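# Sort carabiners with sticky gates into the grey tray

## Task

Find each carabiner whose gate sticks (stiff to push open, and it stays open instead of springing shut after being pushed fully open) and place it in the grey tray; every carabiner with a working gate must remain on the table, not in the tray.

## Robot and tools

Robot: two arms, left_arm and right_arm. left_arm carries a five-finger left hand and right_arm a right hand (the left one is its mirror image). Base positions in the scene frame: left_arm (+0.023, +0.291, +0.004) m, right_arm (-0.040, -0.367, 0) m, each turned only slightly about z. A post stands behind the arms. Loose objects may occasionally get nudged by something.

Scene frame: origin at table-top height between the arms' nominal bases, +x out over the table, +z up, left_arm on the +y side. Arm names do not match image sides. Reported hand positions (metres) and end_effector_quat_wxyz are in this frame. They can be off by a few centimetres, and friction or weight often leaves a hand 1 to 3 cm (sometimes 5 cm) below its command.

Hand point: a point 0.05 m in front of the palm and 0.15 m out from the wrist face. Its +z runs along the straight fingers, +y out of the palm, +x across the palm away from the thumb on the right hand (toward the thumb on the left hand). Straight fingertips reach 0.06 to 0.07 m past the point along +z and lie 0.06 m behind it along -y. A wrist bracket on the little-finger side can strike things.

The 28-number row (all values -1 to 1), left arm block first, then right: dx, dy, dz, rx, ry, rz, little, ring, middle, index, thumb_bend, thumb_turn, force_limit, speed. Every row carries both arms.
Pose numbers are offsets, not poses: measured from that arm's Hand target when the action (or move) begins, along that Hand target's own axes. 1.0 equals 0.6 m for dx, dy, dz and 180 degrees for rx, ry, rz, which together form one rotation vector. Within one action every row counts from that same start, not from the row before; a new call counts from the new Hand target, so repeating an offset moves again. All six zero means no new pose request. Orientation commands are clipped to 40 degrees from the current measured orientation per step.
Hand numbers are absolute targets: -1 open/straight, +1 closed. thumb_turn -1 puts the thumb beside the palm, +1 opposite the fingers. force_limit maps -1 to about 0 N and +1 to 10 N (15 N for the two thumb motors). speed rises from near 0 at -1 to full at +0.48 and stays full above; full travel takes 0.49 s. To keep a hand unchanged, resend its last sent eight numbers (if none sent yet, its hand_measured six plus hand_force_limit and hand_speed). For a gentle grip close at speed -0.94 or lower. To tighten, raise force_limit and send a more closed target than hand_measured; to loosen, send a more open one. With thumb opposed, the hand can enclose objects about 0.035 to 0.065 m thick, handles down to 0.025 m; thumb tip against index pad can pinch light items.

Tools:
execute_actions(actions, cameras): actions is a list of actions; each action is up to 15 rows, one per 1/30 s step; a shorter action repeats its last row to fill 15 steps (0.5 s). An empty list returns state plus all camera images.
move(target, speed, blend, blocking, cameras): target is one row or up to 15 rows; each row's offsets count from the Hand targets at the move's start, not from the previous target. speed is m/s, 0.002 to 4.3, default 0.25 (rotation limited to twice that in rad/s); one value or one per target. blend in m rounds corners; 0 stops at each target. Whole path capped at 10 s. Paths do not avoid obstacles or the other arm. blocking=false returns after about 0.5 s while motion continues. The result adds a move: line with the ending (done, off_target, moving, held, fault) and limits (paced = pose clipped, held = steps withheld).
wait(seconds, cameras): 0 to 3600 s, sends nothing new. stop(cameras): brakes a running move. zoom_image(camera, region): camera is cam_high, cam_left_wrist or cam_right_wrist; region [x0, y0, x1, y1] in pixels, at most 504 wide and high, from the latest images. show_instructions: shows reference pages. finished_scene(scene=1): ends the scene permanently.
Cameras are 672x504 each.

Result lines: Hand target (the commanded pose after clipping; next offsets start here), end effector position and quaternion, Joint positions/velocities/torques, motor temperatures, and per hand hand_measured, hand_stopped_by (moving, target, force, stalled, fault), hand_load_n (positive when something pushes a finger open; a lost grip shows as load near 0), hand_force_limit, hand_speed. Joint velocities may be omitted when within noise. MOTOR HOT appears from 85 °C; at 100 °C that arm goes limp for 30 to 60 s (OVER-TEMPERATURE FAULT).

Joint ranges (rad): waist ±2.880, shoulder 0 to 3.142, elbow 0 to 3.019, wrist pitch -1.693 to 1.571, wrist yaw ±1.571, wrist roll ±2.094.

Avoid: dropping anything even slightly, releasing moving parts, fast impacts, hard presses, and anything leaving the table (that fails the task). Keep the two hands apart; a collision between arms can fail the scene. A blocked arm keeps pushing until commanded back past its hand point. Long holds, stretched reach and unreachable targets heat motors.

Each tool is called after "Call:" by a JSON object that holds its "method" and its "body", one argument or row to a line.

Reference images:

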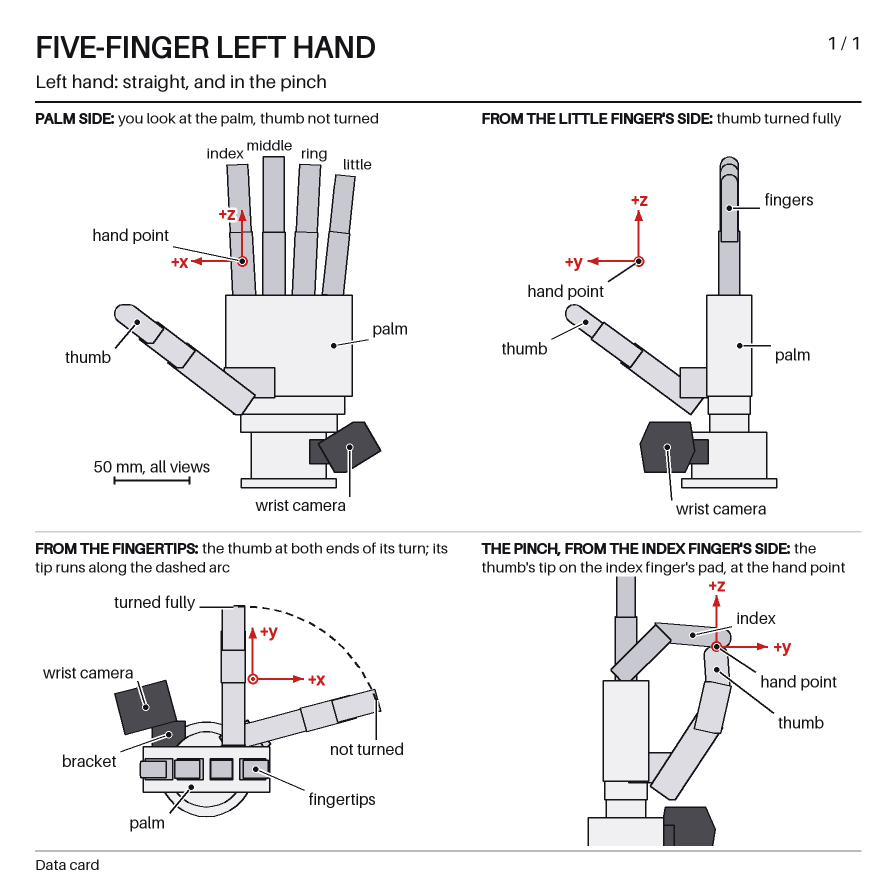

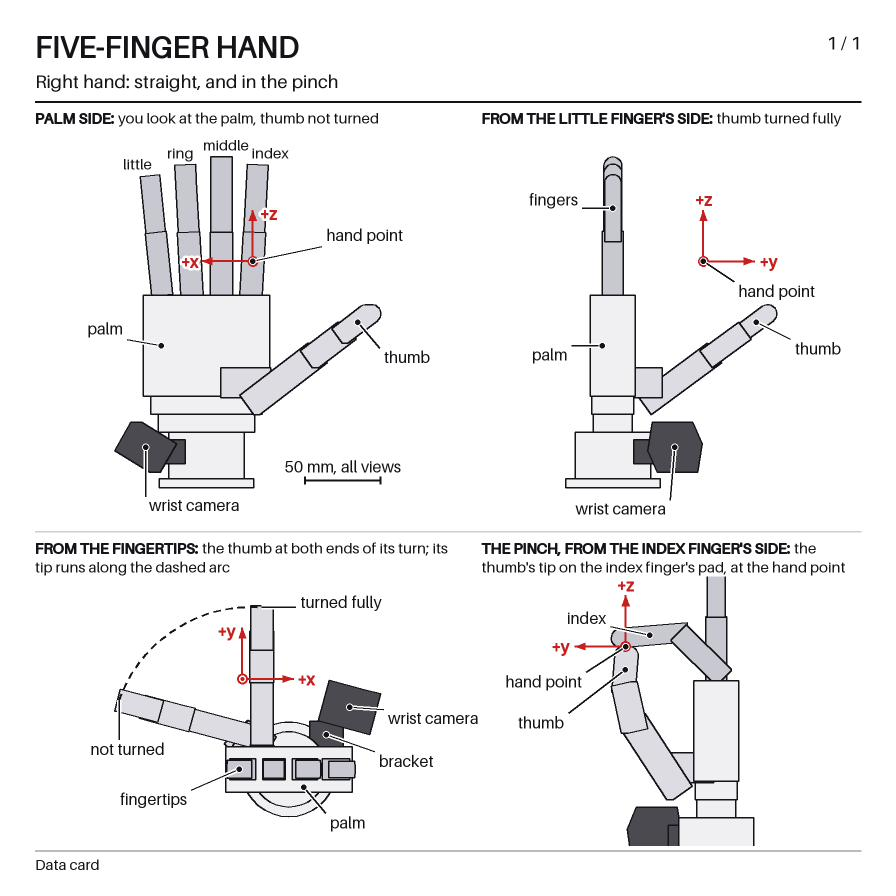

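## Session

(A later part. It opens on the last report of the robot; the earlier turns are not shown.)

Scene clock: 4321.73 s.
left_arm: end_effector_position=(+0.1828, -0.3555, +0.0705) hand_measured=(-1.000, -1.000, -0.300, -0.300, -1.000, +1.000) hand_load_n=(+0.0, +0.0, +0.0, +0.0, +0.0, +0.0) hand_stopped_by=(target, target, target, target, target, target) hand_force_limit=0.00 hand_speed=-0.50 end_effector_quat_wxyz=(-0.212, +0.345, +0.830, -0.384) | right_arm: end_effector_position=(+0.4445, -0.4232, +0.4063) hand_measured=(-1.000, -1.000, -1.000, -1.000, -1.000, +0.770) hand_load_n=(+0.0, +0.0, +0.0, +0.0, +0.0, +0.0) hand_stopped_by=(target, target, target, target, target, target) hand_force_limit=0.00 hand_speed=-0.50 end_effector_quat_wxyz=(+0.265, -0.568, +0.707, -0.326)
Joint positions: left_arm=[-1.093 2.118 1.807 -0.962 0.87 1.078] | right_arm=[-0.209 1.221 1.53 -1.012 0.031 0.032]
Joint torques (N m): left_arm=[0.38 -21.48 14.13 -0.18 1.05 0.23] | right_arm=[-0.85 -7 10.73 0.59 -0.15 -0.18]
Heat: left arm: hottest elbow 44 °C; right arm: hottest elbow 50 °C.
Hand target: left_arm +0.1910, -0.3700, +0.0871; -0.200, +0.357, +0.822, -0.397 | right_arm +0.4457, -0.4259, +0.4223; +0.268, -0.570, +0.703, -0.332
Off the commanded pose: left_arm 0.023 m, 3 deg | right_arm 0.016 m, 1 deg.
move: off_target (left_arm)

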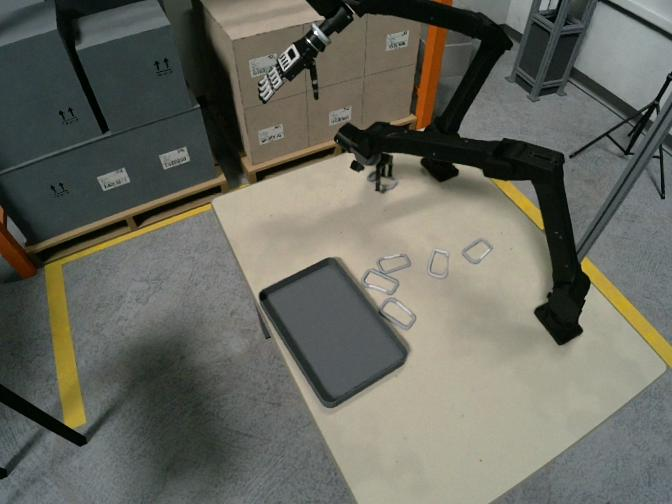

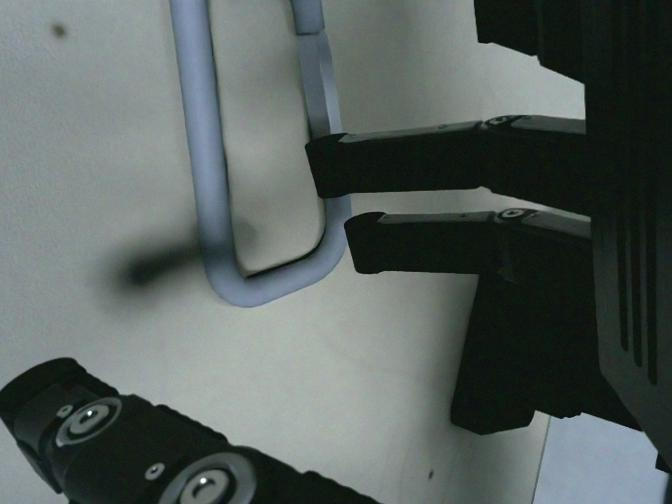

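Call:
{"method": "move", "body": {
  "target": [
    [-0.0352,0.0272,0.0331,0,0,0,-1,-1,-0.3,-0.3,-1,1,0,-0.5,0,0,0,0,0,0,-1,-1,-1,-1,-1,0.77,0,-0.5]
  ],
  "speed": 0.08,
  "cameras": ["cam_left_wrist"]
}}

Scene clock: 4343.10 s.
left_arm: end_effector_position=(+0.1894, -0.3721, +0.0440) hand_measured=(-1.000, -1.000, -0.300, -0.300, -1.000, +1.000) hand_load_n=(+0.0, +0.0, +0.0, +0.0, +0.0, +0.0) hand_stopped_by=(target, target, target, target, target, target) hand_force_limit=0.00 hand_speed=-0.50 end_effector_quat_wxyz=(-0.218, +0.343, +0.830, -0.381) | right_arm: end_effector_position=(+0.4445, -0.4232, +0.4063) hand_measured=(-1.000, -1.000, -1.000, -1.000, -1.000, +0.770) hand_load_n=(+0.0, +0.0, +0.0, +0.0, -0.5, +0.5) hand_stopped_by=(target, target, target, target, target, target) hand_force_limit=0.00 hand_speed=-0.50 end_effector_quat_wxyz=(+0.265, -0.568, +0.707, -0.326)
Joint positions: left_arm=[-1.093 2.201 1.876 -0.962 0.876 1.079] | right_arm=[-0.209 1.221 1.53 -1.012 0.031 0.032]
Joint torques (N m): left_arm=[0.38 -22.53 14.02 0.17 0.8 0.22] | right_arm=[-0.73 -6.95 10.82 0.61 -0.21 -0.18]
Heat: left arm: hottest elbow 49 °C; right arm: hottest elbow 50 °C.
Hand target: left_arm +0.1999, -0.3888, +0.0611; -0.200, +0.358, +0.822, -0.397 | right_arm +0.4457, -0.4259, +0.4223; +0.268, -0.570, +0.703, -0.332
Off the commanded pose: left_arm 0.026 m, 3 deg | right_arm 0.016 m, 1 deg.
move: off_target (left_arm)

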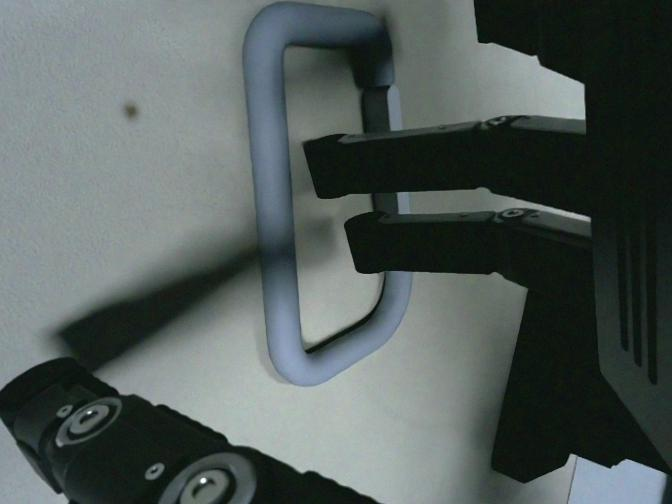

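Call:
{"method": "move", "body": {
  "target": [
    [0.012,0.0345,0.0263,0,0,0,-1,-1,-0.3,-0.3,-1,1,0,-0.5,0,0,0,0,0,0,-1,-1,-1,-1,-1,0.77,0,-0.5]
  ],
  "speed": 0.08,
  "cameras": ["cam_left_wrist"]
}}

Scene clock: 4353.40 s.
left_arm: end_effector_position=(+0.1923, -0.3785, +0.0412) hand_measured=(-1.000, -1.000, -0.300, -0.300, -1.000, +1.000) hand_load_n=(+0.0, +0.0, +0.0, +0.0, +0.0, +0.0) hand_stopped_by=(target, target, target, target, target, target) hand_force_limit=0.00 hand_speed=-0.50 end_effector_quat_wxyz=(-0.207, +0.349, +0.826, -0.391) | right_arm: end_effector_position=(+0.4445, -0.4232, +0.4063) hand_measured=(-1.000, -1.000, -1.000, -1.000, -1.000, +0.770) hand_load_n=(+0.0, +0.0, +0.0, +0.0, +0.0, +0.0) hand_stopped_by=(target, target, target, target, target, target) hand_force_limit=0.00 hand_speed=-0.50 end_effector_quat_wxyz=(+0.265, -0.568, +0.707, -0.326)
Joint positions: left_arm=[-1.093 2.202 1.87 -0.922 0.876 1.079] | right_arm=[-0.209 1.221 1.53 -1.012 0.031 0.032]
Joint torques (N m): left_arm=[0.09 -22.42 8.84 1.42 0.75 0.19] | right_arm=[-0.79 -6.95 10.81 0.57 -0.2 -0.18]
Heat: left arm: hottest elbow 48 °C; right arm: hottest elbow 50 °C.
Hand target: left_arm +0.1944, -0.3826, +0.0355; -0.200, +0.358, +0.822, -0.397 | right_arm +0.4457, -0.4259, +0.4223; +0.268, -0.570, +0.703, -0.332
Off the commanded pose: left_arm 0.007 m, 2 deg | right_arm 0.016 m, 1 deg.
move: done

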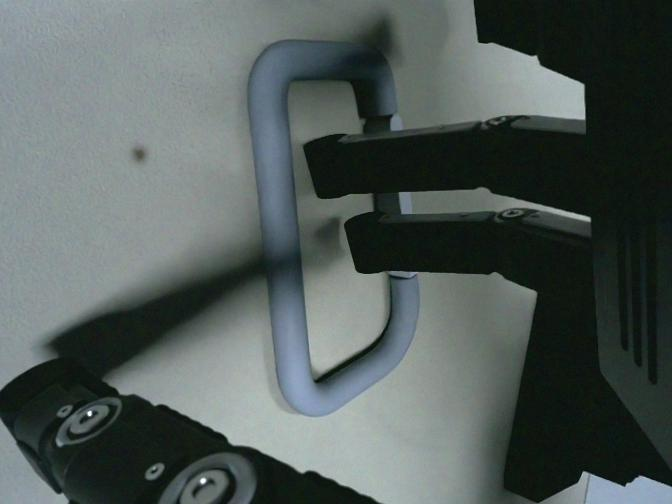

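Call:
{"method": "move", "body": {
  "target": [
    [0.0,0.0285,0.0217,0,0,0,-1,-1,-0.3,-0.3,-1,1,0,-0.5,0,0,0,0,0,0,-1,-1,-1,-1,-1,0.77,0,-0.5]
  ],
  "speed": 0.06,
  "cameras": ["cam_left_wrist"]
}}

Scene clock: 4357.80 s.
left_arm: end_effector_position=(+0.1938, -0.3789, +0.0369) hand_measured=(-1.000, -1.000, -0.300, -0.300, -1.000, +1.000) hand_load_n=(+0.0, +0.0, -2.5, +0.0, +0.0, +0.0) hand_stopped_by=(target, target, target, target, target, target) hand_force_limit=0.00 hand_speed=-0.50 end_effector_quat_wxyz=(-0.207, +0.349, +0.822, -0.399) | right_arm: end_effector_position=(+0.4445, -0.4232, +0.4063) hand_measured=(-1.000, -1.000, -1.000, -1.000, -1.000, +0.770) hand_load_n=(+0.0, +0.0, -0.5, +0.0, +0.0, +0.0) hand_stopped_by=(target, target, target, target, target, target) hand_force_limit=0.00 hand_speed=-0.50 end_effector_quat_wxyz=(+0.265, -0.568, +0.707, -0.326)
Joint positions: left_arm=[-1.088 2.202 1.853 -0.892 0.889 1.079] | right_arm=[-0.209 1.221 1.53 -1.012 0.031 0.032]
Joint torques (N m): left_arm=[0.15 -20.95 7.86 1.98 0.19 0.19] | right_arm=[-0.85 -7 10.77 0.66 -0.19 -0.2]
Heat: left arm: hottest elbow 47 °C; right arm: hottest elbow 50 °C.
Hand target: left_arm +0.1938, -0.3819, +0.0140; -0.200, +0.358, +0.822, -0.397 | right_arm +0.4457, -0.4259, +0.4223; +0.268, -0.570, +0.703, -0.332
Off the commanded pose: left_arm 0.023 m, 1 deg | right_arm 0.016 m, 1 deg.
move: off_target (left_arm)

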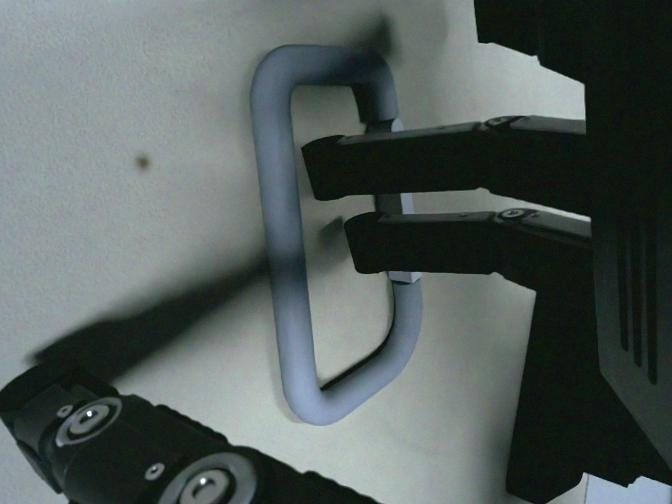

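Call:
{"method": "move", "body": {
  "target": [
    [0.0,-0.0285,-0.0217,0,0,0,-1,-1,-0.12,-0.12,-1,1,0,-0.6,0,0,0,0,0,0,-1,-1,-1,-1,-1,0.77,0,-0.5],
    [0.0,0,0,0,0,0,-1,-1,-0.12,-0.12,-1,1,0,-0.6,0,0,0,0,0,0,-1,-1,-1,-1,-1,0.77,0,-0.5]
  ],
  "speed": 0.06,
  "cameras": ["cam_left_wrist"]
}}

Scene clock: 4365.90 s.
left_arm: end_effector_position=(+0.1895, -0.3824, +0.0367) hand_measured=(-1.000, -1.000, -0.120, -0.120, -1.000, +1.000) hand_load_n=(+0.0, -0.5, +0.0, +0.0, +0.0, +0.0) hand_stopped_by=(target, target, target, target, target, target) hand_force_limit=0.00 hand_speed=-0.60 end_effector_quat_wxyz=(-0.205, +0.354, +0.819, -0.402) | right_arm: end_effector_position=(+0.4445, -0.4232, +0.4063) hand_measured=(-1.000, -1.000, -1.000, -1.000, -1.000, +0.770) hand_load_n=(+0.0, +0.0, +0.0, +0.0, +0.0, +0.0) hand_stopped_by=(target, target, target, target, target, target) hand_force_limit=0.00 hand_speed=-0.50 end_effector_quat_wxyz=(+0.265, -0.568, +0.707, -0.326)
Joint positions: left_arm=[-1.096 2.202 1.852 -0.879 0.89 1.079] | right_arm=[-0.209 1.221 1.53 -1.012 0.031 0.032]
Joint torques (N m): left_arm=[0.44 -20.95 8.02 1.51 0.16 0.19] | right_arm=[-0.85 -6.95 10.92 0.65 -0.2 -0.21]
Heat: left arm: hottest elbow 46 °C; right arm: hottest elbow 50 °C.
Hand target: left_arm +0.1938, -0.3818, +0.0140; -0.200, +0.358, +0.822, -0.397 | right_arm +0.4457, -0.4259, +0.4223; +0.268, -0.570, +0.703, -0.332
Off the commanded pose: left_arm 0.023 m, 1 deg | right_arm 0.016 m, 1 deg.
move: off_target (left_arm)

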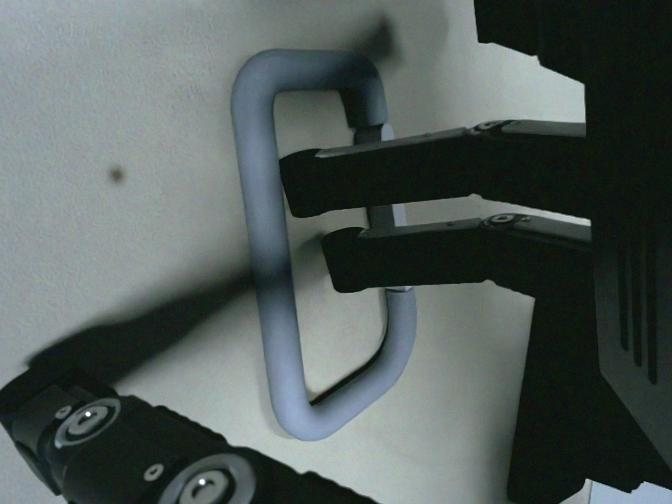

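Call:
{"method": "move", "body": {
  "target": [
    [0.0,0.0404,-0.053,0,0,0,-1,-1,-0.12,-0.12,-1,1,0,-0.6,0,0,0,0,0,0,-1,-1,-1,-1,-1,0.77,0,-0.5]
  ],
  "speed": 0.06,
  "cameras": ["cam_left_wrist"]
}}

Scene clock: 4373.30 s.
left_arm: end_effector_position=(+0.1980, -0.3760, +0.0355) hand_measured=(-1.000, -1.000, -0.120, -0.120, -1.000, +1.000) hand_load_n=(+0.0, +0.0, +3.0, +0.0, +0.0, +0.0) hand_stopped_by=(target, target, target, target, target, target) hand_force_limit=0.00 hand_speed=-0.60 end_effector_quat_wxyz=(-0.200, +0.372, +0.807, -0.412) | right_arm: end_effector_position=(+0.4445, -0.4232, +0.4063) hand_measured=(-1.000, -1.000, -1.000, -1.000, -1.000, +0.770) hand_load_n=(+0.0, +0.0, +0.0, +0.0, -0.5, +0.0) hand_stopped_by=(target, target, target, target, target, target) hand_force_limit=0.00 hand_speed=-0.50 end_effector_quat_wxyz=(+0.265, -0.568, +0.707, -0.326)
Joint positions: left_arm=[-1.079 2.195 1.834 -0.884 0.912 1.148] | right_arm=[-0.209 1.221 1.53 -1.012 0.031 0.032]
Joint torques (N m): left_arm=[3.19 -21.6 7.21 -0.36 -0.03 0.32] | right_arm=[-0.91 -7.12 10.89 0.57 -0.17 -0.23]
Heat: left arm: hottest elbow 45 °C; right arm: hottest elbow 50 °C.
Hand target: left_arm +0.2236, -0.3553, +0.0140; -0.200, +0.357, +0.822, -0.397 | right_arm +0.4457, -0.4259, +0.4223; +0.268, -0.570, +0.703, -0.332
Off the commanded pose: left_arm 0.039 m, 3 deg | right_arm 0.016 m, 1 deg.
move: off_target (left_arm)

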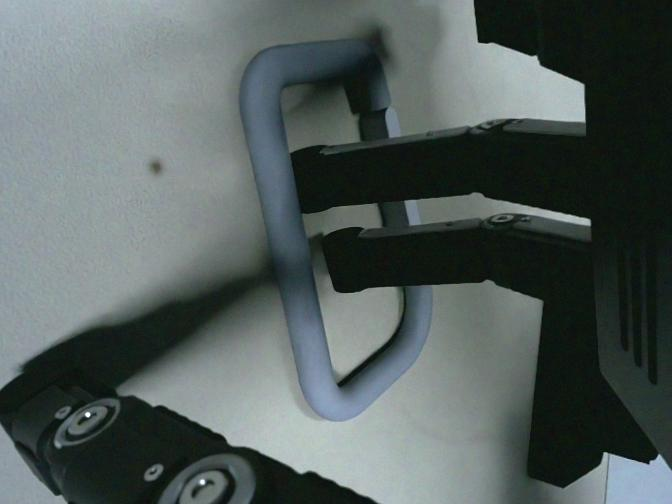

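Call:
{"method": "move", "body": {
  "target": [
    [0.0,0.042,-0.0936,0,0,0,-1,-1,-0.12,-0.12,-1,1,0,-0.6,0,0,0,0,0,0,-1,-1,-1,-1,-1,0.77,0,-0.5]
  ],
  "speed": 0.06,
  "cameras": ["cam_left_wrist","cam_high"]
}}

Scene clock: 4379.10 s.
left_arm: end_effector_position=(+0.2481, -0.3331, +0.0365) hand_measured=(-1.000, -1.000, -0.120, -0.120, -1.000, +1.000) hand_load_n=(+0.0, +0.0, +3.0, +0.5, +0.0, +0.0) hand_stopped_by=(target, target, target, target, target, target) hand_force_limit=0.00 hand_speed=-0.60 end_effector_quat_wxyz=(-0.202, +0.369, +0.812, -0.405) | right_arm: end_effector_position=(+0.4445, -0.4232, +0.4063) hand_measured=(-1.000, -1.000, -1.000, -1.000, -1.000, +0.770) hand_load_n=(+0.0, +0.0, +0.0, +0.0, +0.0, +0.0) hand_stopped_by=(target, target, target, target, target, target) hand_force_limit=0.00 hand_speed=-0.50 end_effector_quat_wxyz=(+0.265, -0.568, +0.707, -0.326)
Joint positions: left_arm=[-0.985 2.182 1.824 -1.018 0.926 1.293] | right_arm=[-0.209 1.221 1.53 -1.012 0.031 0.032]
Joint torques (N m): left_arm=[2.67 -22.36 7.84 -0.5 0.17 0.26] | right_arm=[-1.14 -7 10.78 0.66 -0.23 -0.19]
Heat: left arm: hottest elbow 44 °C; right arm: hottest elbow 50 °C.
Hand target: left_arm +0.2688, -0.3158, +0.0280; -0.200, +0.357, +0.822, -0.397 | right_arm +0.4457, -0.4259, +0.4223; +0.268, -0.570, +0.703, -0.332
Off the commanded pose: left_arm 0.028 m, 2 deg | right_arm 0.016 m, 1 deg.
move: off_target (left_arm)
Images, in order (width x height): cam_high 672x504, cam_left_wrist 672x504.

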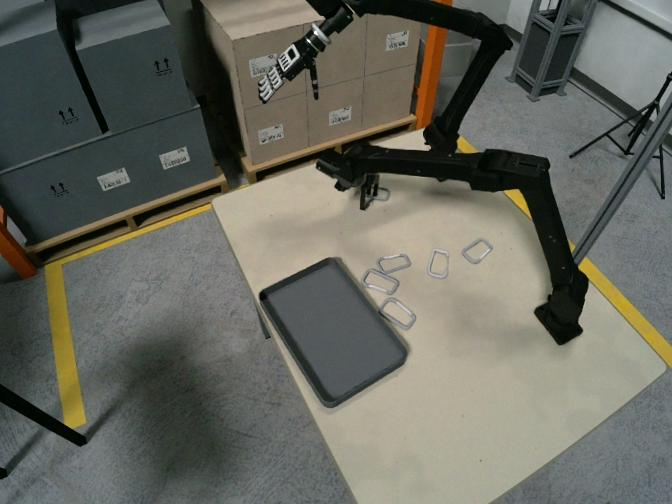

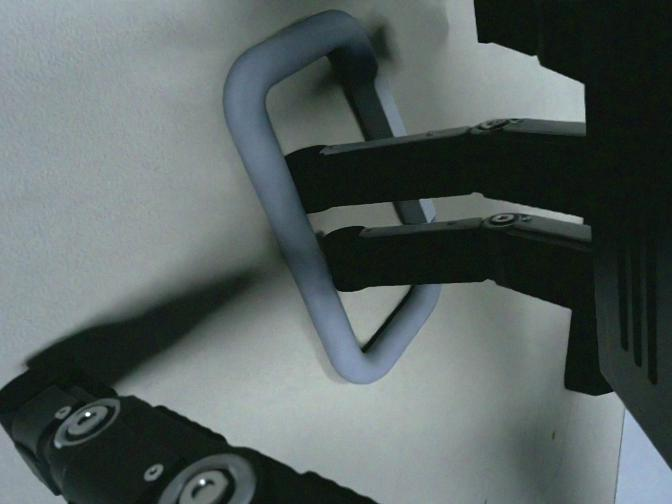

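Call:
{"method": "move", "body": {
  "target": [
    [0.0832,0.042,-0.0551,0,-0.0663,-0.0505,-1,-1,-0.12,-0.12,-1,1,0,-0.6,0,0,0,0,0,0,-1,-1,-1,-1,-1,0.77,0,-0.5]
  ],
  "speed": 0.06,
  "cameras": ["cam_left_wrist","cam_high"]
}}

Scene clock: 4389.17 s.
left_arm: end_effector_position=(+0.2531, -0.2618, +0.0359) hand_measured=(-1.000, -1.000, -0.120, -0.120, -1.000, +1.000) hand_load_n=(+0.0, +0.0, +1.5, +0.0, +0.0, +0.0) hand_stopped_by=(target, target, target, target, target, target) hand_force_limit=0.00 hand_speed=-0.60 end_effector_quat_wxyz=(-0.150, +0.269, +0.854, -0.419) | right_arm: end_effector_position=(+0.4445, -0.4232, +0.4063) hand_measured=(-1.000, -1.000, -1.000, -1.000, -1.000, +0.770) hand_load_n=(+0.0, +0.0, +0.0, +0.0, +0.0, +0.0) hand_stopped_by=(target, target, target, target, target, target) hand_force_limit=0.00 hand_speed=-0.50 end_effector_quat_wxyz=(+0.265, -0.568, +0.707, -0.326)
Joint positions: left_arm=[-0.919 1.943 1.412 -0.648 0.86 1.033] | right_arm=[-0.209 1.221 1.53 -1.012 0.031 0.032]
Joint torques (N m): left_arm=[2.08 -19.02 7.01 1.09 0.07 -0.13] | right_arm=[-1.14 -7.24 10.88 0.65 -0.21 -0.2]
Heat: left arm: hottest elbow 43 °C; right arm: hottest elbow 50 °C.
Hand target: left_arm +0.2666, -0.2510, +0.0302; -0.144, +0.248, +0.864, -0.415 | right_arm +0.4457, -0.4259, +0.4223; +0.268, -0.570, +0.703, -0.332
Off the commanded pose: left_arm 0.018 m, 3 deg | right_arm 0.016 m, 1 deg.
move: off_target (left_arm)
Images, in order (width x height): cam_high 672x504, cam_left_wrist 672x504.

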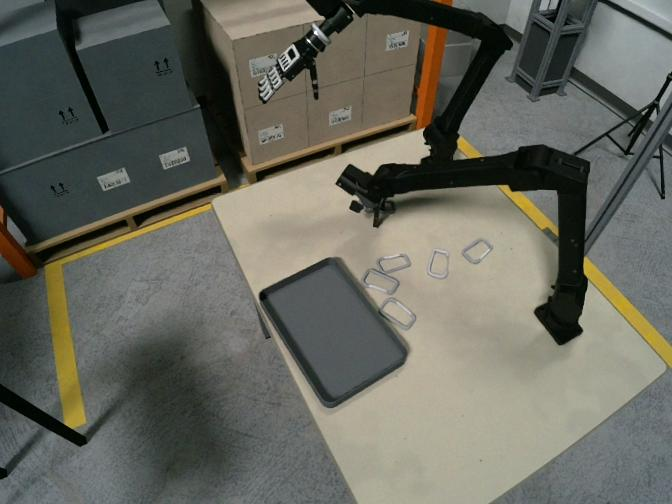

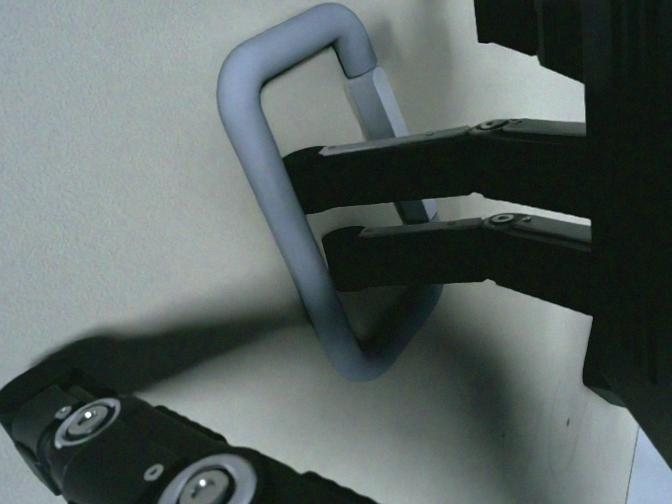

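Call:
{"method": "move", "body": {
  "target": [
    [0,-0.1313,-0.1027,0,0,0,-1,-1,-0.12,-0.12,-1,1,0,-0.6,0,0,0,0,0,0,-1,-1,-1,-1,-1,0.77,0,-0.5],
    [0.3693,-0.0067,-0.4512,0,-0.2627,-0.2053,-1,-1,-0.12,-0.12,-1,1,0,-0.6,0,0,0,0,0,0,-1,-1,-1,-1,-1,0.77,0,-0.5]
  ],
  "speed": [0.1,0.3],
  "cameras": ["cam_high"]
}}

Scene clock: 4411.97 s.
left_arm: end_effector_position=(+0.2026, +0.0356, +0.2106) hand_measured=(-1.000, -1.000, -0.120, -0.120, -1.000, +1.000) hand_load_n=(+0.0, +0.0, +0.0, +0.0, +0.0, +0.0) hand_stopped_by=(target, target, target, target, target, target) hand_force_limit=0.00 hand_speed=-0.60 end_effector_quat_wxyz=(+0.090, -0.194, +0.883, -0.418) | right_arm: end_effector_position=(+0.4445, -0.4232, +0.4063) hand_measured=(-1.000, -1.000, -1.000, -1.000, -1.000, +0.770) hand_load_n=(+0.0, +0.0, +0.0, +0.0, +0.0, +0.0) hand_stopped_by=(target, target, target, target, target, target) hand_force_limit=0.00 hand_speed=-0.50 end_effector_quat_wxyz=(+0.265, -0.568, +0.707, -0.326)
Joint positions: left_arm=[-0.666 0.705 0.701 -0.73 0.327 0.277] | right_arm=[-0.209 1.221 1.53 -1.012 0.031 0.032]
Joint torques (N m): left_arm=[1.61 -1.79 10.13 0.55 0.13 -0.13] | right_arm=[-1.14 -7.12 10.8 0.64 -0.19 -0.19]
Motor temperatures (°C): left_arm=[27 33 40 28 26 28] | right_arm=[28 30 50 25 26 27]
Heat: left arm: hottest elbow 40 °C; right arm: hottest elbow 50 °C.
Hand target: left_arm +0.2034, +0.0428, +0.2094; +0.088, -0.214, +0.881, -0.412 | right_arm +0.4457, -0.4259, +0.4223; +0.268, -0.570, +0.703, -0.332
Off the commanded pose: left_arm 0.007 m, 2 deg | right_arm 0.016 m, 1 deg.
move: done

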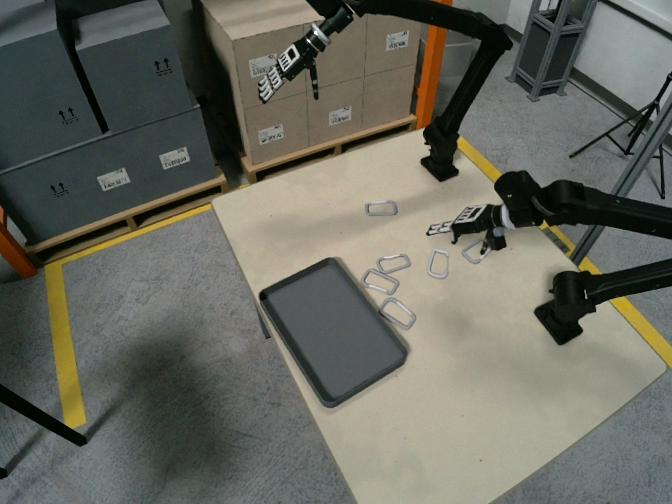

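Call:
{"method": "move", "body": {
  "target": [
    [0,0,0,0,0,0,-1,-1,-0.12,-0.12,-1,1,0,-0.6,-0.0022,0.283,-0.0228,0,-0.1626,-0.1347,-0.3,-0.3,-0.3,-0.3,-1,1,0,-0.5],
    [0,0,0,0,0,0,-1,-1,-0.12,-0.12,-1,1,0,-0.6,-0.0851,0.5717,-0.0055,0,-0.3294,-0.2729,-0.3,-0.3,-0.3,-0.3,-1,1,0,-0.5]
  ],
  "speed": 0.25,
  "blend": 0.03,
  "cameras": ["cam_high","cam_right_wrist"]
}}

Scene clock: 4425.90 s.
left_arm: end_effector_position=(+0.2026, +0.0356, +0.2106) hand_measured=(-1.000, -1.000, -0.120, -0.120, -1.000, +1.000) hand_load_n=(+0.0, +0.0, +0.0, +0.0, +0.0, +0.0) hand_stopped_by=(target, target, target, target, target, target) hand_force_limit=0.00 hand_speed=-0.60 end_effector_quat_wxyz=(+0.090, -0.194, +0.883, -0.418) | right_arm: end_effector_position=(+0.2428, -0.3356, +0.1606) hand_measured=(-0.300, -0.300, -0.300, -0.300, -1.000, +1.000) hand_load_n=(+0.0, +0.0, +0.0, +0.0, +0.0, +0.0) hand_stopped_by=(target, target, target, target, target, target) hand_force_limit=0.00 hand_speed=-0.50 end_effector_quat_wxyz=(-0.411, +0.883, -0.202, +0.105)
Joint positions: left_arm=[-0.666 0.705 0.701 -0.73 0.327 0.277] | right_arm=[-0.339 1.025 0.8 -1.141 -0.859 -1.328]
Joint torques (N m): left_arm=[1.55 -1.9 10.11 0.53 0.14 -0.13] | right_arm=[1.03 -3.19 7.35 -0.34 -0.86 -0.17]
Heat: left arm: hottest elbow 42 °C; right arm: hottest elbow 50 °C.
Hand target: left_arm +0.2034, +0.0428, +0.2094; +0.088, -0.214, +0.881, -0.412 | right_arm +0.2401, -0.3305, +0.1598; -0.415, +0.884, -0.195, +0.093
Off the commanded pose: left_arm 0.007 m, 2 deg | right_arm 0.006 m, 2 deg.
move: done

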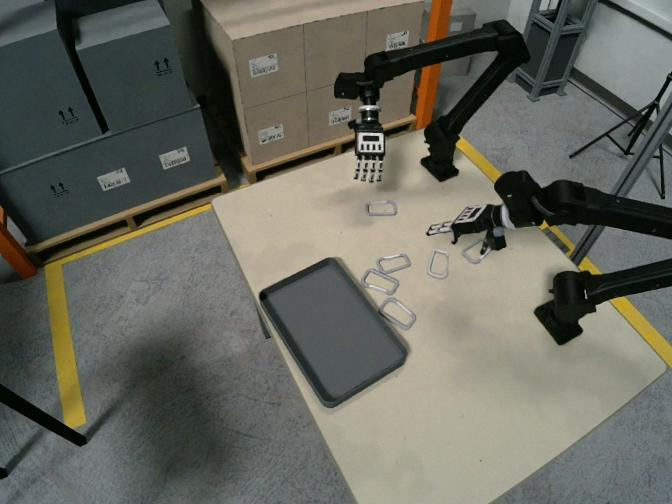

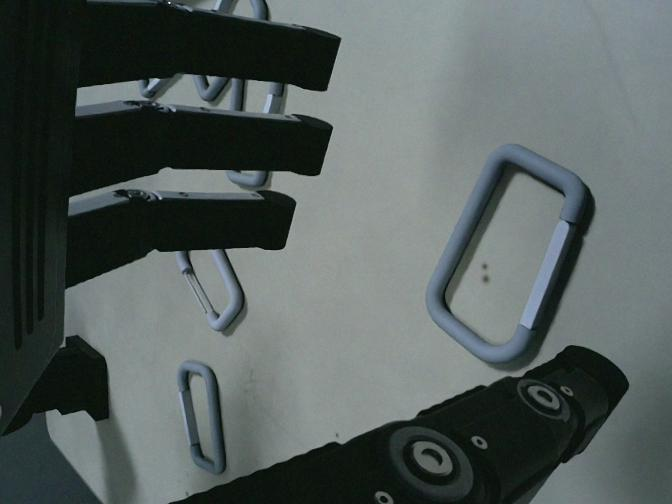

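Call:
{"method": "zoom_image", "body": {
  "camera": "cam_right_wrist",
  "region": [400, 120, 620, 380]
}}

Scaled by 1.938 from the camera's image (finer frame: 960x720).

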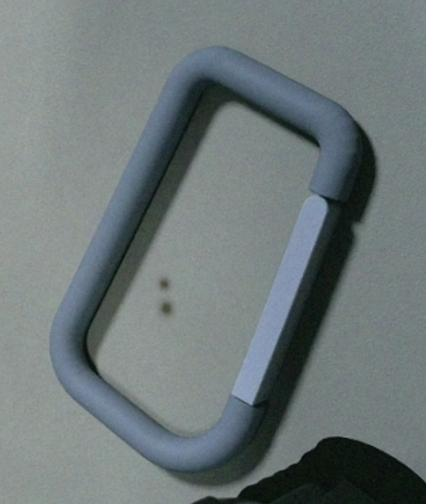

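Call:
{"method": "move", "body": {
  "target": [
    [0,0,0,0,0,0,-1,-1,-0.12,-0.12,-1,1,0,-0.6,-0.083,-0.0255,0.109,0,0.0342,0.0284,-0.3,-0.3,-0.3,-0.3,-1,1,0,-0.5],
    [0,0,0,0,0,0,-1,-1,-0.12,-0.12,-1,1,0,-0.6,-0.083,0.0578,0.1781,0,0.0342,0.0284,-0.3,-0.3,-0.3,-0.3,-1,1,0,-0.5]
  ],
  "speed": 0.12,
  "blend": 0.02,
  "cameras": ["cam_high","cam_right_wrist"]
}}

Scene clock: 4458.43 s.
left_arm: end_effector_position=(+0.2026, +0.0356, +0.2106) hand_measured=(-1.000, -1.000, -0.120, -0.120, -1.000, +1.000) hand_load_n=(+0.0, +0.0, +0.0, +0.0, +0.0, +0.0) hand_stopped_by=(target, target, target, target, target, target) hand_force_limit=0.00 hand_speed=-0.60 end_effector_quat_wxyz=(+0.090, -0.194, +0.883, -0.418) | right_arm: end_effector_position=(+0.2155, -0.2591, +0.0641) hand_measured=(-0.300, -0.300, -0.300, -0.300, -1.000, +1.000) hand_load_n=(+0.0, +0.0, +0.0, +0.0, +0.0, +0.0) hand_stopped_by=(target, target, target, target, target, target) hand_force_limit=0.00 hand_speed=-0.50 end_effector_quat_wxyz=(-0.406, +0.868, -0.262, +0.117)
Joint positions: left_arm=[-0.666 0.705 0.701 -0.73 0.327 0.277] | right_arm=[-0.046 0.906 0.436 -0.534 -0.703 -0.78]
Joint torques (N m): left_arm=[1.61 -1.85 10.11 0.54 0.14 -0.13] | right_arm=[1.14 -1.9 7.12 1.98 -0.28 0.07]
Heat: left arm: hottest elbow 43 °C; right arm: hottest elbow 49 °C.
Hand target: left_arm +0.2034, +0.0428, +0.2094; +0.088, -0.214, +0.881, -0.412 | right_arm +0.2205, -0.2550, +0.0648; -0.408, +0.868, -0.256, +0.121
Off the commanded pose: left_arm 0.007 m, 2 deg | right_arm 0.006 m, 1 deg.
move: done

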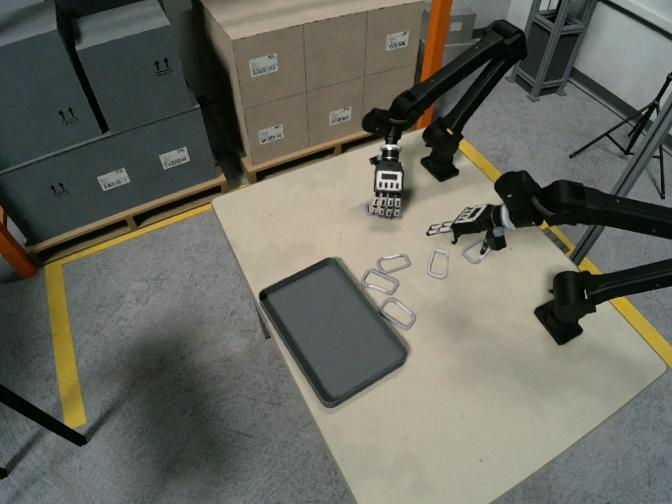

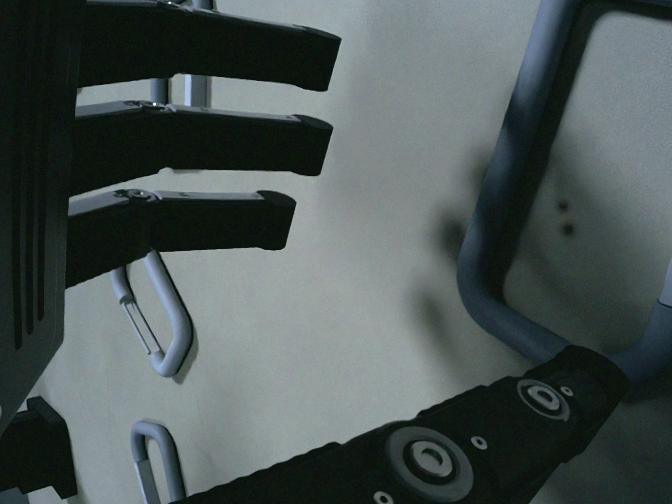

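Call:
{"method": "move", "body": {
  "target": [
    [0,0,0,0,0,0,-1,-1,-0.12,-0.12,-1,1,0,-0.6,0.0224,0.0117,-0.0142,0,0,0,-0.3,-0.3,-0.3,-0.3,-1,1,0,-0.5],
    [0,0,0,0,0,0,-1,-1,-0.12,-0.12,-1,1,0,-0.6,0.0224,0.0434,0.0121,0,0,0,-0.3,-0.3,-0.3,-0.3,-1,1,0,-0.5]
  ],
  "speed": 0.08,
  "cameras": ["cam_right_wrist"]
}}

Scene clock: 4479.43 s.
left_arm: end_effector_position=(+0.2026, +0.0356, +0.2106) hand_measured=(-1.000, -1.000, -0.120, -0.120, -1.000, +1.000) hand_load_n=(+0.0, +0.0, +0.0, +0.5, +0.0, +0.5) hand_stopped_by=(target, target, target, target, target, target) hand_force_limit=0.00 hand_speed=-0.60 end_effector_quat_wxyz=(+0.090, -0.194, +0.883, -0.418) | right_arm: end_effector_position=(+0.2186, -0.2698, +0.0400) hand_measured=(-0.300, -0.300, -0.300, -0.300, -1.000, +1.000) hand_load_n=(+0.0, +0.0, +0.0, +0.0, +0.0, +0.0) hand_stopped_by=(target, target, target, target, target, target) hand_force_limit=0.00 hand_speed=-0.50 end_effector_quat_wxyz=(-0.404, +0.869, -0.263, +0.111)
Joint positions: left_arm=[-0.666 0.705 0.701 -0.73 0.327 0.277] | right_arm=[-0.094 0.992 0.413 -0.475 -0.729 -0.838]
Joint torques (N m): left_arm=[1.55 -1.9 10.11 0.53 0.14 -0.13] | right_arm=[-0.73 -2.2 6.74 1.83 -0.68 -0.21]
Heat: left arm: hottest elbow 43 °C; right arm: hottest elbow 47 °C.
Hand target: left_arm +0.2034, +0.0428, +0.2094; +0.088, -0.214, +0.881, -0.412 | right_arm +0.2257, -0.2717, +0.0402; -0.407, +0.868, -0.256, +0.121
Off the commanded pose: left_arm 0.007 m, 2 deg | right_arm 0.007 m, 1 deg.
move: done

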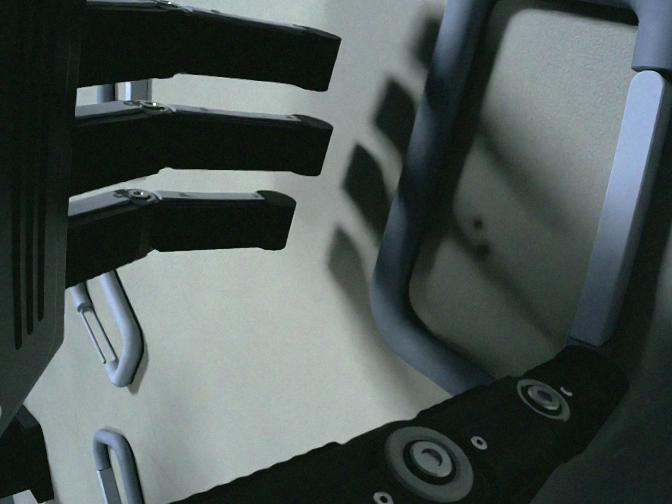

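Call:
{"method": "move", "body": {
  "target": [
    [0,0,0,0,0,0,-1,-1,-0.12,-0.12,-1,1,0,-0.6,0.0086,0.045,0.0162,0,0,0,-0.3,-0.3,-0.3,-0.3,-1,1,0,-0.5]
  ],
  "speed": 0.06,
  "cameras": ["cam_right_wrist"]
}}

Scene clock: 4493.23 s.
left_arm: end_effector_position=(+0.2026, +0.0356, +0.2106) hand_measured=(-1.000, -1.000, -0.120, -0.120, -1.000, +1.000) hand_load_n=(+0.0, +0.0, +0.0, +0.0, +0.0, +0.0) hand_stopped_by=(target, target, target, target, target, target) hand_force_limit=0.00 hand_speed=-0.60 end_effector_quat_wxyz=(+0.090, -0.194, +0.883, -0.418) | right_arm: end_effector_position=(+0.2211, -0.2716, +0.0284) hand_measured=(-0.300, -0.300, -0.300, -0.300, -1.000, +1.000) hand_load_n=(+0.0, +0.0, -2.5, +0.0, +0.0, +0.0) hand_stopped_by=(target, target, target, target, target, target) hand_force_limit=0.00 hand_speed=-0.50 end_effector_quat_wxyz=(-0.421, +0.862, -0.258, +0.110)
Joint positions: left_arm=[-0.666 0.705 0.701 -0.73 0.327 0.277] | right_arm=[-0.128 1.045 0.392 -0.409 -0.78 -0.865]
Joint torques (N m): left_arm=[1.61 -1.85 10.13 0.53 0.14 -0.13] | right_arm=[-1.67 -1.44 5.23 2.11 0.22 -0.53]
Heat: left arm: hottest elbow 43 °C; right arm: hottest elbow 46 °C.
Hand target: left_arm +0.2034, +0.0428, +0.2094; +0.088, -0.214, +0.881, -0.412 | right_arm +0.2248, -0.2827, +0.0132; -0.407, +0.868, -0.256, +0.121
Off the commanded pose: left_arm 0.007 m, 2 deg | right_arm 0.019 m, 2 deg.
move: off_target (right_arm)

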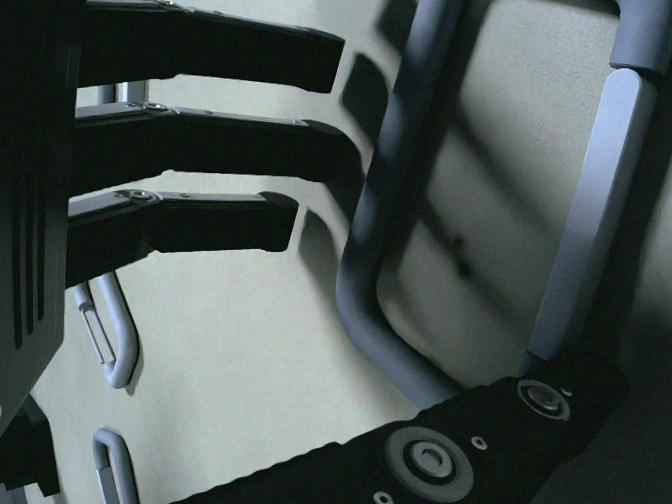

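Call:
{"method": "move", "body": {
  "target": [
    [0,0,0,0,0,0,-1,-1,-0.12,-0.12,-1,1,0,-0.6,0,-0.0642,-0.0532,0,0,0,-0.3,-0.3,-0.3,-0.3,-1,1,0,-0.5],
    [0,0,0,0,0,0,-1,-1,-0.12,-0.12,-1,1,0,-0.6,0.0096,-0.0606,-0.0576,0,0,0,-0.3,-0.3,-0.3,-0.3,-1,1,0,-0.5],
    [0,0,0,0,0,0,-1,-1,-0.12,-0.12,-1,1,0,-0.6,0.0096,0.0036,-0.0044,0,0,0,-0.3,-0.3,-0.3,-0.3,-1,1,0,-0.5]
  ],
  "speed": 0.06,
  "cameras": ["cam_right_wrist"]
}}

Scene clock: 4503.90 s.
left_arm: end_effector_position=(+0.2026, +0.0356, +0.2106) hand_measured=(-1.000, -1.000, -0.120, -0.120, -1.000, +1.000) hand_load_n=(+0.0, +0.0, +0.0, +0.0, +0.0, +0.0) hand_stopped_by=(target, target, target, target, target, target) hand_force_limit=0.00 hand_speed=-0.60 end_effector_quat_wxyz=(+0.090, -0.194, +0.883, -0.418) | right_arm: end_effector_position=(+0.2275, -0.2811, +0.0279) hand_measured=(-0.300, -0.300, -0.300, -0.300, -1.000, +1.000) hand_load_n=(+0.5, +0.0, -3.0, +0.0, +0.0, +0.0) hand_stopped_by=(target, target, target, target, target, target) hand_force_limit=0.00 hand_speed=-0.50 end_effector_quat_wxyz=(-0.419, +0.865, -0.247, +0.120)
Joint positions: left_arm=[-0.666 0.705 0.701 -0.73 0.327 0.277] | right_arm=[-0.158 1.063 0.406 -0.422 -0.79 -0.925]
Joint torques (N m): left_arm=[1.61 -1.79 10.1 0.54 0.14 -0.13] | right_arm=[-0.62 -1.08 5.3 1.96 0.13 -0.22]
Motor temperatures (°C): left_arm=[27 29 43 28 26 28] | right_arm=[28 29 45 25 26 27]
Heat: left arm: hottest elbow 43 °C; right arm: hottest elbow 45 °C.
Hand target: left_arm +0.2034, +0.0428, +0.2094; +0.088, -0.214, +0.881, -0.412 | right_arm +0.2278, -0.2887, +0.0132; -0.408, +0.868, -0.256, +0.121
Off the commanded pose: left_arm 0.007 m, 2 deg | right_arm 0.017 m, 2 deg.
move: off_target (right_arm)

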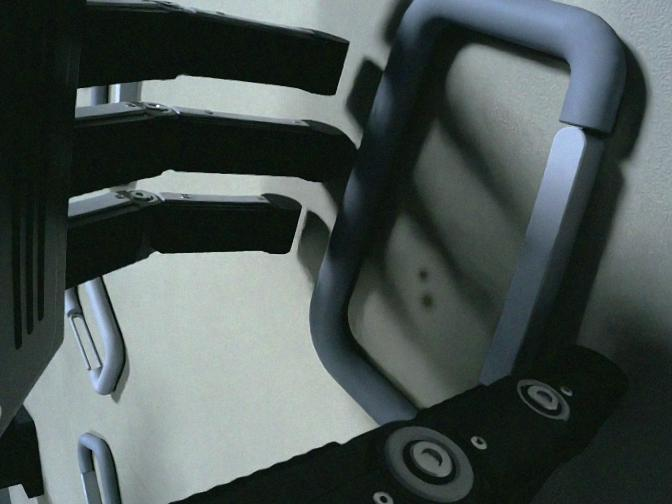

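Call:
{"method": "execute_actions", "body": {
  "actions": [
    [[0,0,0,0,0,0,-1,-1,-0.12,-0.12,-1,1,0,-0.6,0,0,0,0,0,0,-0.1,0.1,0.1,0.1,-1,1,-0.3,-0.85]],
    [[0,0,0,0,0,0,-1,-1,-0.12,-0.12,-1,1,0,-0.6,0,0,0,0,0,0,-0.1,0.1,0.1,0.1,-1,1,-0.3,-0.85]],
    [[0,0,0,0,0,0,-1,-1,-0.12,-0.12,-1,1,0,-0.6,0,0,0,0,0,0,-0.1,0.1,0.1,0.1,-1,1,-0.3,-0.85]]
  ],
  "cameras": ["cam_right_wrist"]
}}

Scene clock: 4521.13 s.
left_arm: end_effector_position=(+0.2026, +0.0356, +0.2106) hand_measured=(-1.000, -1.000, -0.120, -0.120, -1.000, +1.000) hand_load_n=(+0.0, +0.0, +0.0, +0.0, +0.0, +0.0) hand_stopped_by=(target, target, target, target, target, target) hand_force_limit=0.00 hand_speed=-0.60 end_effector_quat_wxyz=(+0.090, -0.194, +0.883, -0.418) | right_arm: end_effector_position=(+0.2314, -0.2817, +0.0262) hand_measured=(-0.100, +0.100, -0.010, +0.058, -1.000, +1.000) hand_load_n=(+0.0, +2.5, +0.0, +4.0, +0.5, +0.0) hand_stopped_by=(target, target, force, force, target, target) hand_force_limit=-0.30 hand_speed=-0.85 end_effector_quat_wxyz=(-0.419, +0.865, -0.245, +0.124)
Joint positions: left_arm=[-0.666 0.705 0.701 -0.73 0.327 0.277] | right_arm=[-0.158 1.075 0.406 -0.4 -0.789 -0.925]
Joint torques (N m): left_arm=[1.61 -1.9 10.11 0.53 0.15 -0.13] | right_arm=[-0.91 -2.14 5.27 1.21 0.16 -0.16]
Heat: left arm: hottest elbow 43 °C; right arm: hottest elbow 44 °C.
Hand target: left_arm +0.2034, +0.0428, +0.2094; +0.088, -0.214, +0.881, -0.412 | right_arm +0.2278, -0.2887, +0.0132; -0.407, +0.868, -0.256, +0.121
Off the commanded pose: left_arm 0.007 m, 2 deg | right_arm 0.015 m, 2 deg.

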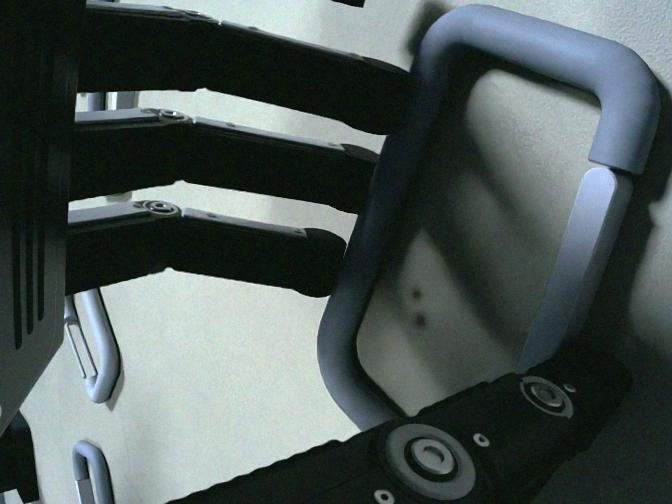

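Call:
{"method": "execute_actions", "body": {
  "actions": [
    [[0,0,0,0,0,0,-1,-1,-0.12,-0.12,-1,1,0,-0.6,0,0,0,0,0,0,0.2,0.13,0.12,0.12,-1,1,0.2,-0.85]],
    [[0,0,0,0,0,0,-1,-1,-0.12,-0.12,-1,1,0,-0.6,0,0,0,0,0,0,0.2,0.13,0.12,0.12,-0.9,1,0.8,-0.9]],
    [[0,0,0,0,0,0,-1,-1,-0.12,-0.12,-1,1,0,-0.6,0,0,0,0,0,0,0.2,0.13,0.12,0.12,-0.9,1,0.8,-0.9]]
  ],
  "cameras": ["cam_right_wrist"]
}}

Scene clock: 4528.33 s.
left_arm: end_effector_position=(+0.2026, +0.0356, +0.2106) hand_measured=(-1.000, -1.000, -0.120, -0.120, -1.000, +1.000) hand_load_n=(+0.0, +0.0, +0.0, +0.0, +0.0, +0.0) hand_stopped_by=(target, target, target, target, target, target) hand_force_limit=0.00 hand_speed=-0.60 end_effector_quat_wxyz=(+0.090, -0.194, +0.883, -0.418) | right_arm: end_effector_position=(+0.2315, -0.2821, +0.0260) hand_measured=(+0.200, +0.130, +0.042, +0.118, -0.908, +1.000) hand_load_n=(+0.0, -0.5, +5.5, +5.0, +12.0, +0.0) hand_stopped_by=(target, target, force, target, target, target) hand_force_limit=0.80 hand_speed=-0.90 end_effector_quat_wxyz=(-0.418, +0.865, -0.246, +0.125)
Joint positions: left_arm=[-0.666 0.705 0.701 -0.73 0.327 0.277] | right_arm=[-0.158 1.075 0.406 -0.399 -0.787 -0.925]
Joint torques (N m): left_arm=[1.67 -1.85 10.1 0.53 0.14 -0.13] | right_arm=[-1.14 -2.08 5.22 1.29 0.05 -0.17]
Heat: left arm: hottest elbow 43 °C; right arm: hottest elbow 44 °C.
Hand target: left_arm +0.2034, +0.0428, +0.2094; +0.088, -0.214, +0.881, -0.412 | right_arm +0.2278, -0.2887, +0.0132; -0.407, +0.868, -0.256, +0.121
Off the commanded pose: left_arm 0.007 m, 2 deg | right_arm 0.015 m, 2 deg.

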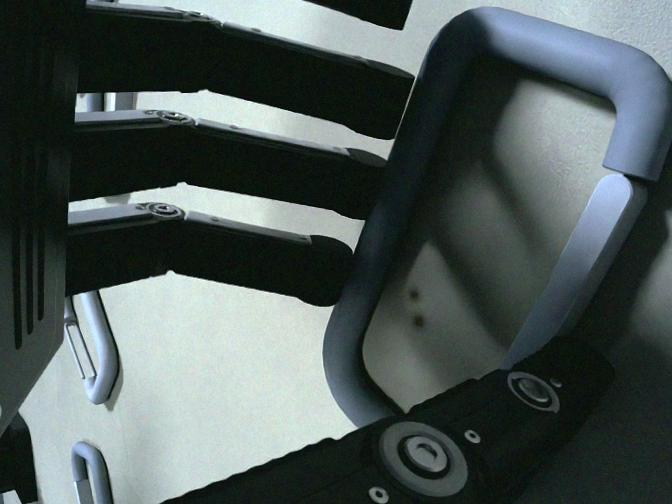

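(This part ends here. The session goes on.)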